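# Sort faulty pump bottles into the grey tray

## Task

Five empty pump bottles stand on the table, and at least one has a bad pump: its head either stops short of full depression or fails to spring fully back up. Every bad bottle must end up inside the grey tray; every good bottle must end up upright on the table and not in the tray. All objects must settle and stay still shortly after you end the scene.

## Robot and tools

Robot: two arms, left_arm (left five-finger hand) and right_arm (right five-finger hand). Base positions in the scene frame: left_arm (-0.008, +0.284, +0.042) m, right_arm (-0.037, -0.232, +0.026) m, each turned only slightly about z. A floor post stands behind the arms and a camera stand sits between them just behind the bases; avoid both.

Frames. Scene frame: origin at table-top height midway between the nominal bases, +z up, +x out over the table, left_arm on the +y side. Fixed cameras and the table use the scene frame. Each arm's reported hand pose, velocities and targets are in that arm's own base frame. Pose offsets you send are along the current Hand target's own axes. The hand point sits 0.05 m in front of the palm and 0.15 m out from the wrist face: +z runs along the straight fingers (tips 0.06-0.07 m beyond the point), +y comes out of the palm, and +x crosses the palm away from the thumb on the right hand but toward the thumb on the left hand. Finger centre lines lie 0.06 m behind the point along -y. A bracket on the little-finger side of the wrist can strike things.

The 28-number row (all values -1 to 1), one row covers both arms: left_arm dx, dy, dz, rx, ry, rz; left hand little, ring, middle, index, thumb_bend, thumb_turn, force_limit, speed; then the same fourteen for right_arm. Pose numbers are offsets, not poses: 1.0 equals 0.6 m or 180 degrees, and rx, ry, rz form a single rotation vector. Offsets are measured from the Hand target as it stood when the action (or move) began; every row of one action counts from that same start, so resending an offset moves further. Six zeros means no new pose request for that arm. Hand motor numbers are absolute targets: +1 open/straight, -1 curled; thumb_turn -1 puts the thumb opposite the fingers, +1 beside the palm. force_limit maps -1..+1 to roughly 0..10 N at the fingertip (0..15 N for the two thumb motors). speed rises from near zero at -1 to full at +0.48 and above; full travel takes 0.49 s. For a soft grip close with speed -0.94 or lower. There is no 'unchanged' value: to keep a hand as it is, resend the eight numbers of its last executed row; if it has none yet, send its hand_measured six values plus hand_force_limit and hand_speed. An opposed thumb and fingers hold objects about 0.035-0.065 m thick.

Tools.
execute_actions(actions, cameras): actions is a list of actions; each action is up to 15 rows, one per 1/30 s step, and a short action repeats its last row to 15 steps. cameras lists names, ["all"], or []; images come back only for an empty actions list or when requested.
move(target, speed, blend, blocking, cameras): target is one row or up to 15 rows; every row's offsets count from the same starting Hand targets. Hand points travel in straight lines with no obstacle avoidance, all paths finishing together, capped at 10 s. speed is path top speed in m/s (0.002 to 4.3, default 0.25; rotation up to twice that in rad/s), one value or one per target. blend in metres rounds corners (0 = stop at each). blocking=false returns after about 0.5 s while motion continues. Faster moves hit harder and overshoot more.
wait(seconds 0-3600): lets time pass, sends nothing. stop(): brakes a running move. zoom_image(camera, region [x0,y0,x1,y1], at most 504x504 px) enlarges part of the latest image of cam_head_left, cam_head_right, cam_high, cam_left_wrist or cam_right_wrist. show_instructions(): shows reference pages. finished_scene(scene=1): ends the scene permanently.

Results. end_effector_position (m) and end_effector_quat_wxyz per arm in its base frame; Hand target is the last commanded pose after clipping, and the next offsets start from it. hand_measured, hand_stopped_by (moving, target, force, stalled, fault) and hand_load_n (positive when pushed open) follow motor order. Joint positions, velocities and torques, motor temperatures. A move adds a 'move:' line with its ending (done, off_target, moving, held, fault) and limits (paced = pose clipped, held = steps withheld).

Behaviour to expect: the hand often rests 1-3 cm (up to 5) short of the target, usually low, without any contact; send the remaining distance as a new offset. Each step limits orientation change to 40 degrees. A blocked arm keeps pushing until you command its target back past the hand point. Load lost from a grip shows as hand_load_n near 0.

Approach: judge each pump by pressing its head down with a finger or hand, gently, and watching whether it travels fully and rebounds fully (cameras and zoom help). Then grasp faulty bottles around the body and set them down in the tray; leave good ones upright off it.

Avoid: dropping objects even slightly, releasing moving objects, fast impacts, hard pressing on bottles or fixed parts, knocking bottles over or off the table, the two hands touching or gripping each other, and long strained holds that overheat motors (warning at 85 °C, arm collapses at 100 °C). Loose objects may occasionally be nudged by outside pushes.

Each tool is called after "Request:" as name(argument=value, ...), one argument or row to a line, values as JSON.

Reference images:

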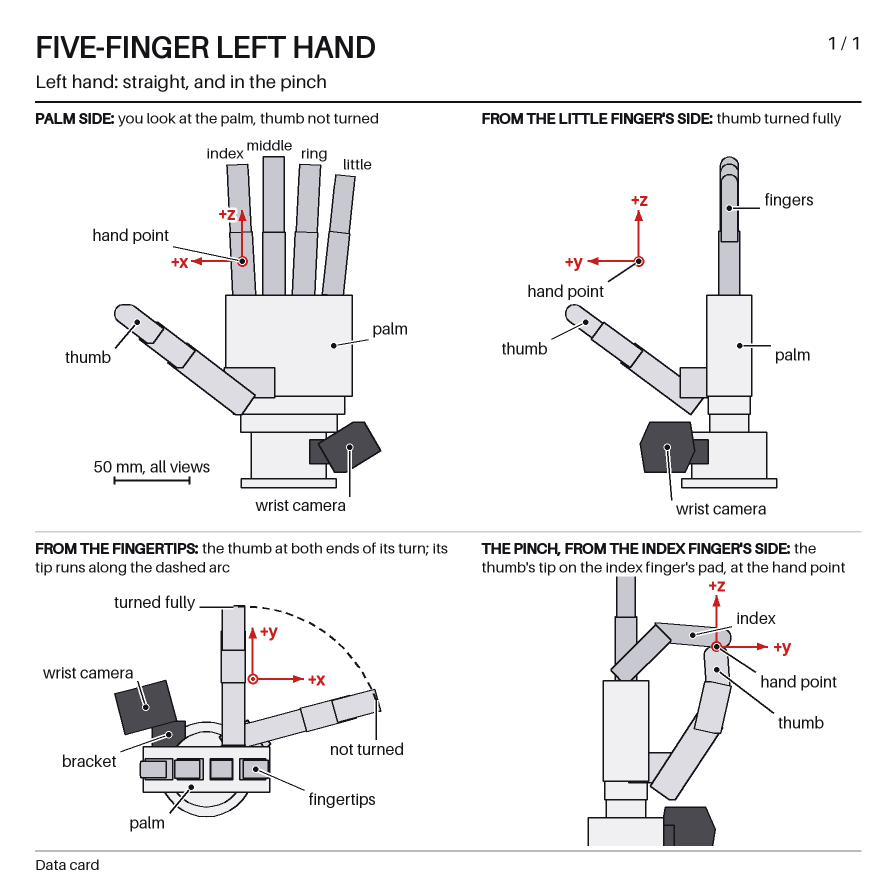

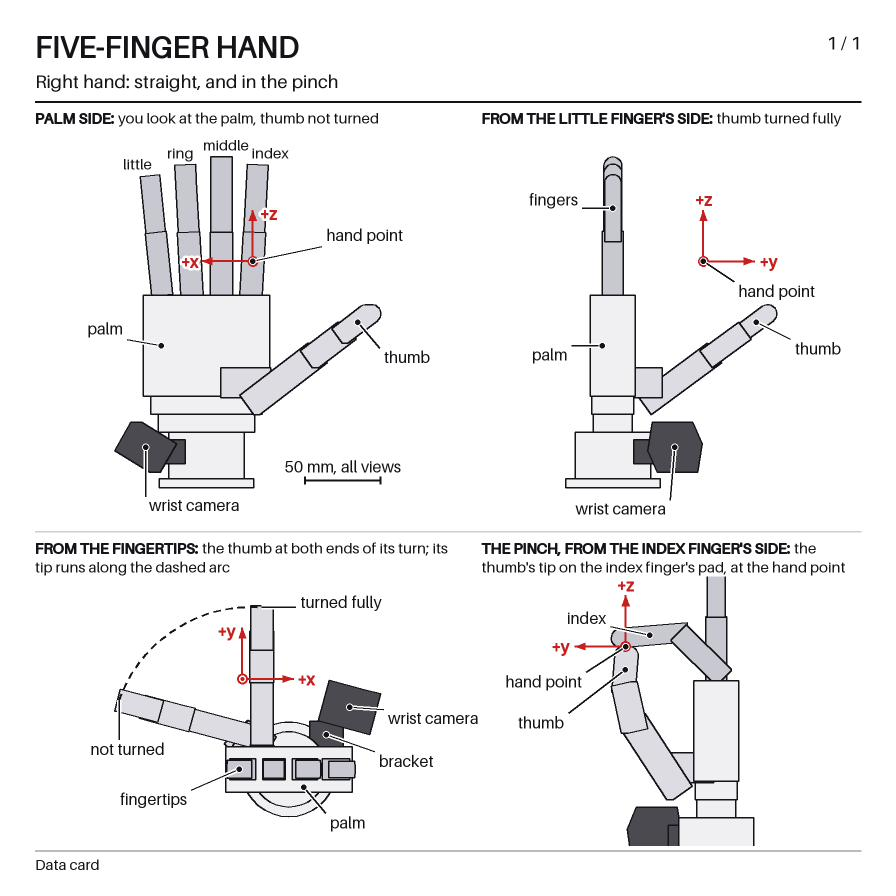

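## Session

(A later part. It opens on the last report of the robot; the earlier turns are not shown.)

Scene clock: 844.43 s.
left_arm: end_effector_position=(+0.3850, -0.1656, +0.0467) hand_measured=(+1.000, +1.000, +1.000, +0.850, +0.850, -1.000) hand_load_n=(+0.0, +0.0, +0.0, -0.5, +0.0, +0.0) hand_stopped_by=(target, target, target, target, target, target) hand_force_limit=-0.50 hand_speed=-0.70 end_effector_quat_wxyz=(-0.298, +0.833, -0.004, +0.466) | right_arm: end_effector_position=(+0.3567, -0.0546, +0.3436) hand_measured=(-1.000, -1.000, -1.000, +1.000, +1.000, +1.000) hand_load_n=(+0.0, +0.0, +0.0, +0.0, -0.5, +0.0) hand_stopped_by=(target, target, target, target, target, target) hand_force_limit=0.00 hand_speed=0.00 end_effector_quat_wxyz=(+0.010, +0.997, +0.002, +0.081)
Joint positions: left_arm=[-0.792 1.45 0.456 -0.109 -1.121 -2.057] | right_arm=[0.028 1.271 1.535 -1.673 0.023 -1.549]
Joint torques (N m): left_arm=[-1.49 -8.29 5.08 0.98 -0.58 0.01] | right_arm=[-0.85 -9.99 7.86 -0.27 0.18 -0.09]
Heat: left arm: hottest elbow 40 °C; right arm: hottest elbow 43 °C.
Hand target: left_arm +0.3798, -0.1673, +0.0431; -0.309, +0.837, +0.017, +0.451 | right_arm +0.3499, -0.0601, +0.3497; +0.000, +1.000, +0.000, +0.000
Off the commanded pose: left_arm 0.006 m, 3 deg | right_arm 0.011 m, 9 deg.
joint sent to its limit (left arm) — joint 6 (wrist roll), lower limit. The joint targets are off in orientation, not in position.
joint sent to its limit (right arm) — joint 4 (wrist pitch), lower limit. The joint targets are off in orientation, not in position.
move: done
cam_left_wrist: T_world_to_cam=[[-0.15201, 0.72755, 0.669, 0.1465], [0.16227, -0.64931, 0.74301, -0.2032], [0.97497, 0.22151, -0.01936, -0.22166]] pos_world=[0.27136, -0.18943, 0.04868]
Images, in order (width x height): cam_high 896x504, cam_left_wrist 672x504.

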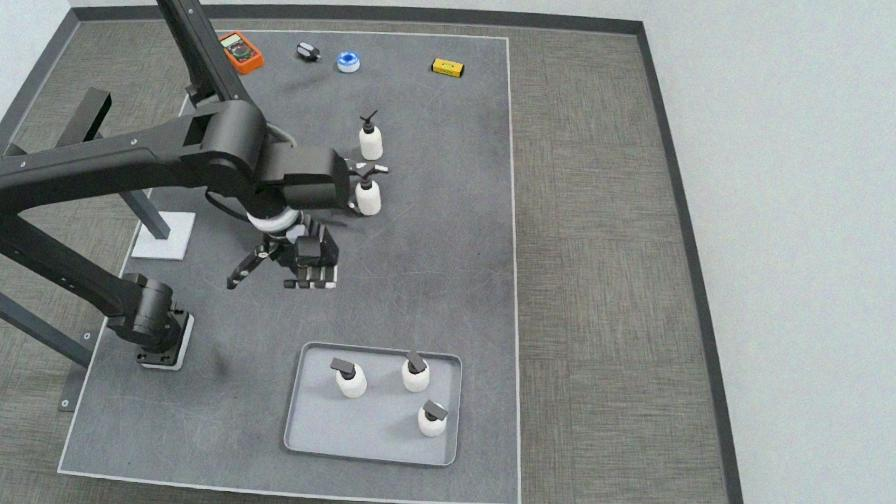

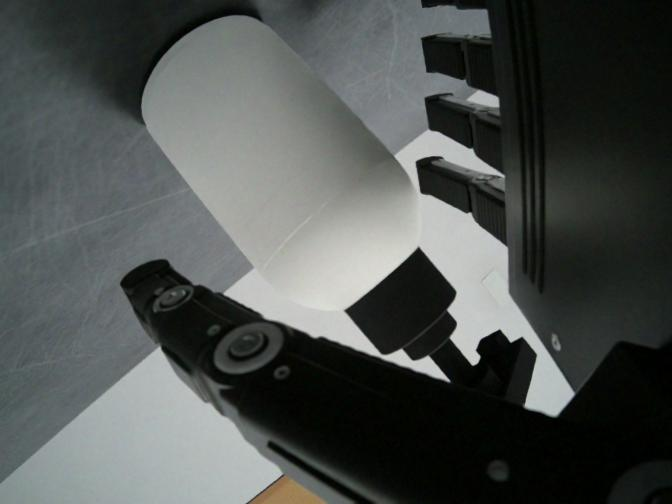

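Request:
move(
  target=[
    [0,-0.143,-0.1146,0,0,0,1,1,1,0.85,0.85,-1,-0.5,-0.7,0,0,0,0,0,0,-1,-1,-1,1,1,1,0,0],
  ],
  speed=0.08,
  cameras=["cam_left_wrist","cam_high","cam_head_left"],
)

Scene clock: 847.93 s.
left_arm: end_effector_position=(+0.3070, -0.1338, +0.1160) hand_measured=(+1.000, +1.000, +1.000, +0.850, +0.850, -1.000) hand_load_n=(+0.0, +0.0, +0.0, +0.0, +0.0, +0.0) hand_stopped_by=(target, target, target, target, target, target) hand_force_limit=-0.50 hand_speed=-0.70 end_effector_quat_wxyz=(-0.273, +0.832, -0.050, +0.481) | right_arm: end_effector_position=(+0.3567, -0.0546, +0.3436) hand_measured=(-1.000, -1.000, -1.000, +1.000, +1.000, +1.000) hand_load_n=(+0.0, +0.0, +0.0, +0.0, +0.0, +0.0) hand_stopped_by=(target, target, target, target, target, target) hand_force_limit=0.00 hand_speed=0.00 end_effector_quat_wxyz=(+0.010, +0.997, +0.002, +0.081)
Joint positions: left_arm=[-0.901 0.889 0.328 -0.544 -1.12 -2.057] | right_arm=[0.028 1.271 1.535 -1.673 0.023 -1.549]
Joint torques (N m): left_arm=[-1.44 -3.72 8.09 0.73 -0.57 0.01] | right_arm=[-0.91 -10.05 7.86 -0.27 0.18 -0.09]
Heat: left arm: hottest elbow 40 °C; right arm: hottest elbow 43 °C.
Hand target: left_arm +0.3024, -0.1346, +0.1140; -0.309, +0.837, +0.017, +0.451 | right_arm +0.3499, -0.0601, +0.3497; +0.000, +1.000, +0.000, +0.000
Off the commanded pose: left_arm 0.005 m, 9 deg | right_arm 0.011 m, 9 deg.
joint sent to its limit (left arm) — joint 6 (wrist roll), lower limit. The joint targets are off in orientation, not in position.
joint sent to its limit (right arm) — joint 4 (wrist pitch), lower limit. The joint targets are off in orientation, not in position.
move: off_target (left_arm)
cam_left_wrist: T_world_to_cam=[[-0.07062, 0.73871, 0.67032, 0.04149], [0.09177, -0.66433, 0.74178, -0.20163], [0.99327, 0.1139, -0.02087, -0.17112]] pos_world=[0.1914, -0.14511, 0.11818]
Images, in order (width x height): cam_head_left 896x504, cam_high 896x504, cam_left_wrist 672x504.

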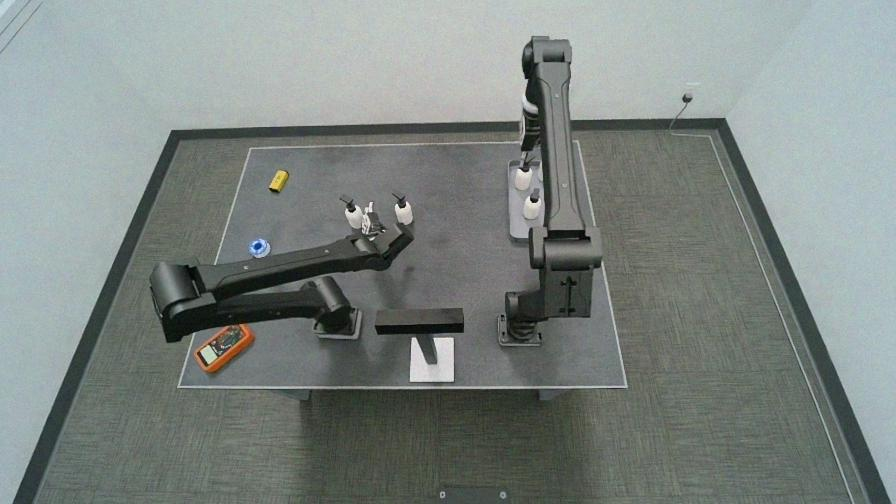

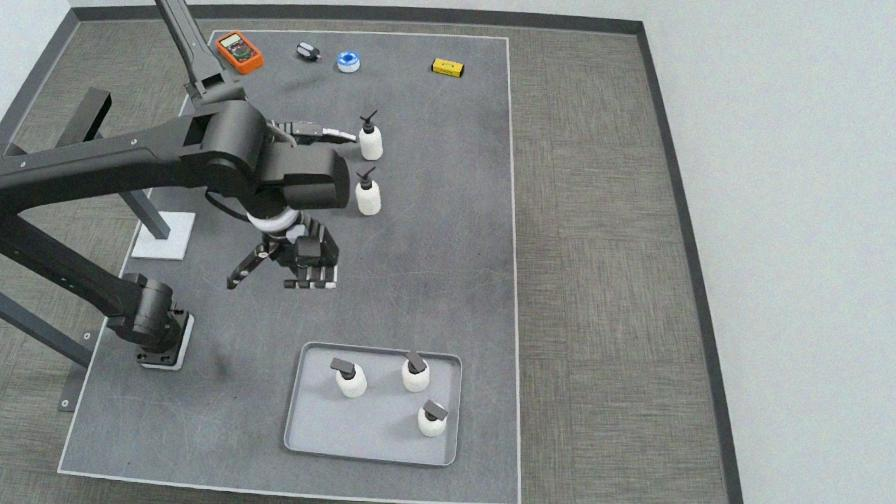

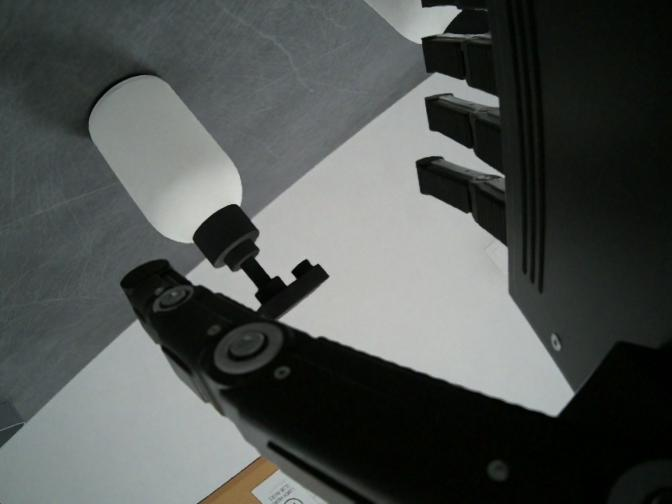

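Request:
move(
  target=[
    [0.104,-0.126,-0.1425,0,0,0,1,1,1,0.85,0.85,-1,-0.5,-0.7,0,0,0,0,0,0,-1,-1,-1,1,1,1,0,0],
  ],
  speed=0.12,
  cameras=["cam_left_wrist","cam_high","cam_head_left","cam_head_right"],
)

Request:
zoom_image(
  camera="cam_high",
  region=[320, 90, 440, 220],
)

Request:
zoom_image(
  camera="cam_high",
  region=[270, 330, 480, 480],
)

Scene clock: 852.03 s.
left_arm: end_effector_position=(+0.2525, -0.1274, +0.2087) hand_measured=(+1.000, +1.000, +1.000, +0.850, +0.850, -1.000) hand_load_n=(+0.0, +0.0, +0.0, +0.0, +0.0, -0.5) hand_stopped_by=(target, target, target, target, target, target) hand_force_limit=-0.50 hand_speed=-0.70 end_effector_quat_wxyz=(-0.242, +0.839, -0.127, +0.471) | right_arm: end_effector_position=(+0.3567, -0.0546, +0.3436) hand_measured=(-1.000, -1.000, -1.000, +1.000, +1.000, +1.000) hand_load_n=(+0.0, +0.0, +0.0, -0.5, +0.0, +0.0) hand_stopped_by=(target, target, target, target, target, target) hand_force_limit=0.00 hand_speed=0.00 end_effector_quat_wxyz=(+0.010, +0.997, +0.002, +0.081)
Joint positions: left_arm=[-1.032 0.517 0.503 -1.147 -1.071 -2.057] | right_arm=[0.028 1.271 1.535 -1.673 0.023 -1.549]
Joint torques (N m): left_arm=[-1.2 -0.67 14.61 0.62 -0.58 0.02] | right_arm=[-0.85 -9.99 7.86 -0.27 0.18 -0.09]
Heat: left arm: hottest elbow 41 °C; right arm: hottest elbow 43 °C.
Hand target: left_arm +0.2524, -0.1348, +0.2339; -0.309, +0.837, +0.016, +0.451 | right_arm +0.3499, -0.0601, +0.3497; +0.000, +1.000, +0.000, +0.000
Off the commanded pose: left_arm 0.026 m, 18 deg | right_arm 0.011 m, 9 deg.
joint sent to its limit (left arm) — joint 6 (wrist roll), lower limit. The joint targets are off in orientation, not in position.
joint sent to its limit (right arm) — joint 4 (wrist pitch), lower limit. The joint targets are off in orientation, not in position.
move: off_target (left_arm)
cam_left_wrist: T_world_to_cam=[[0.08761, 0.72328, 0.68497, -0.07434], [0.03872, -0.68957, 0.72319, -0.24715], [0.9954, -0.03684, -0.08842, -0.12151]] pos_world=[0.13703, -0.12114, 0.21891]
Images, in order (width x height): cam_head_left 896x504, cam_head_right 896x504, cam_high 896x504, cam_left_wrist 672x504.

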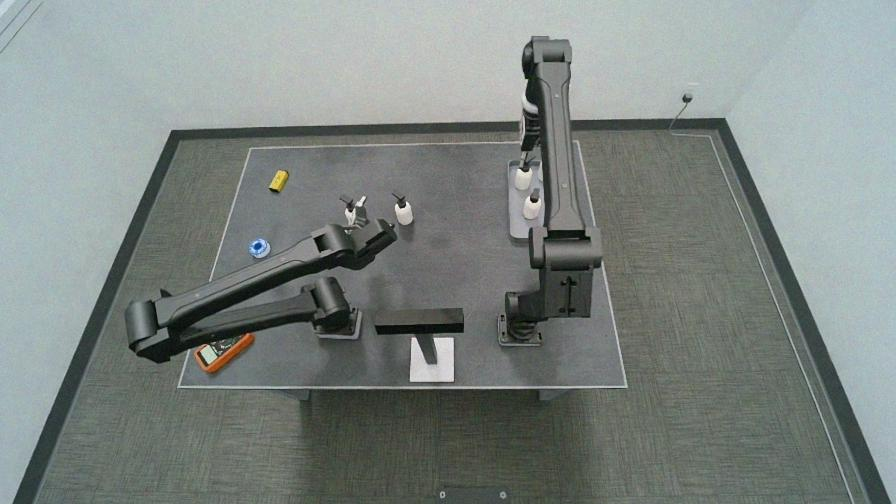

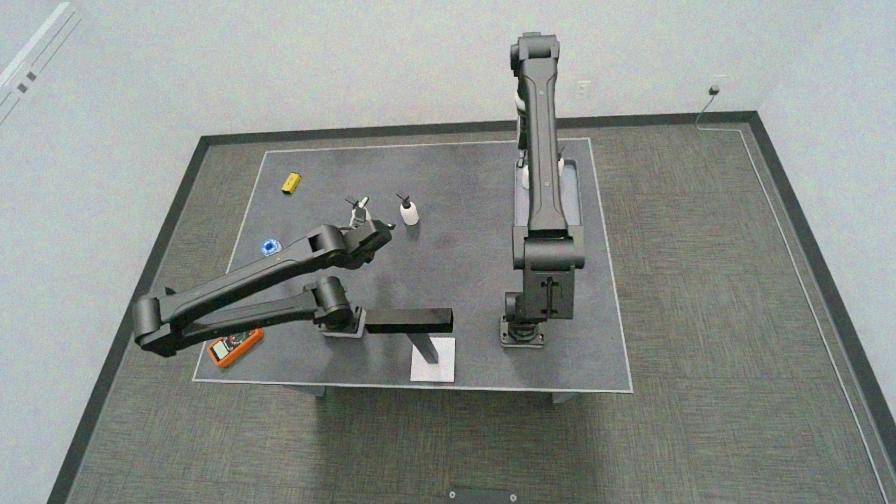

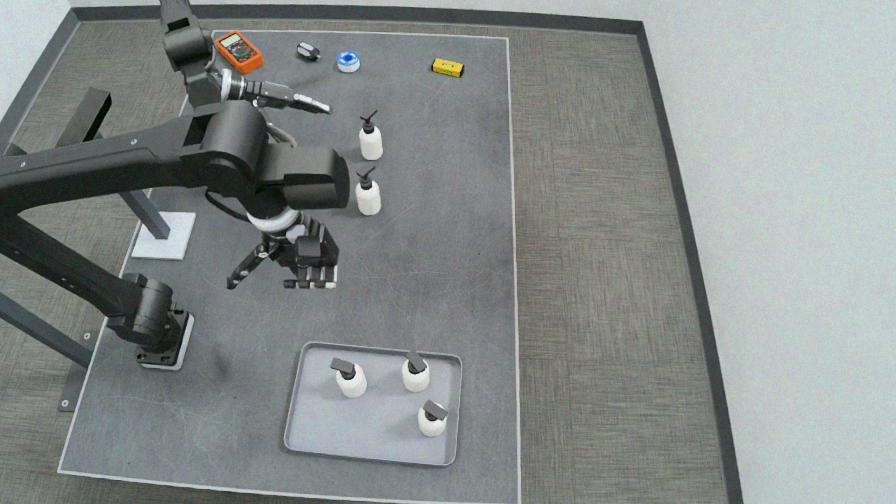

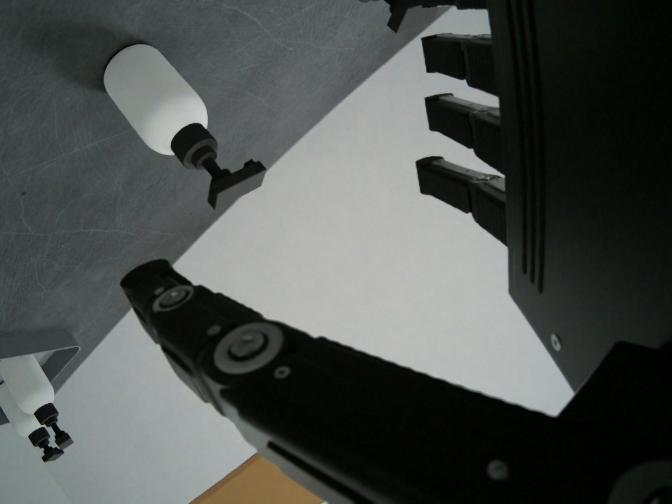

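Scaled by 3.877 from the camera's image (finer frame: 1280x720).

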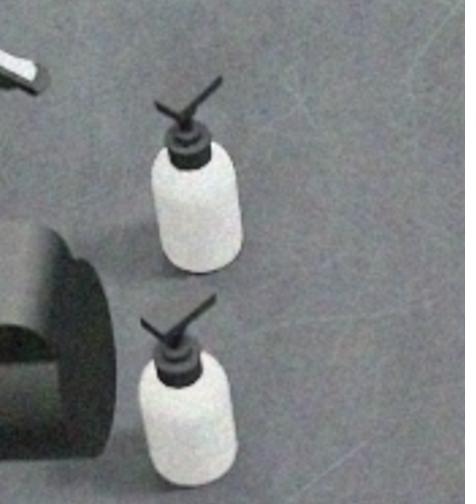

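Scaled by 2.400 from the camera's image (finer frame: 1280x720).

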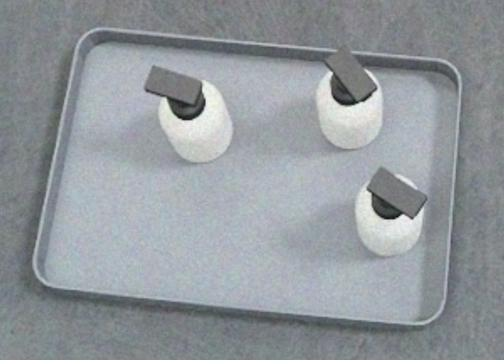

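Request:
finished_scene(
)

The scene is finished: the task was done.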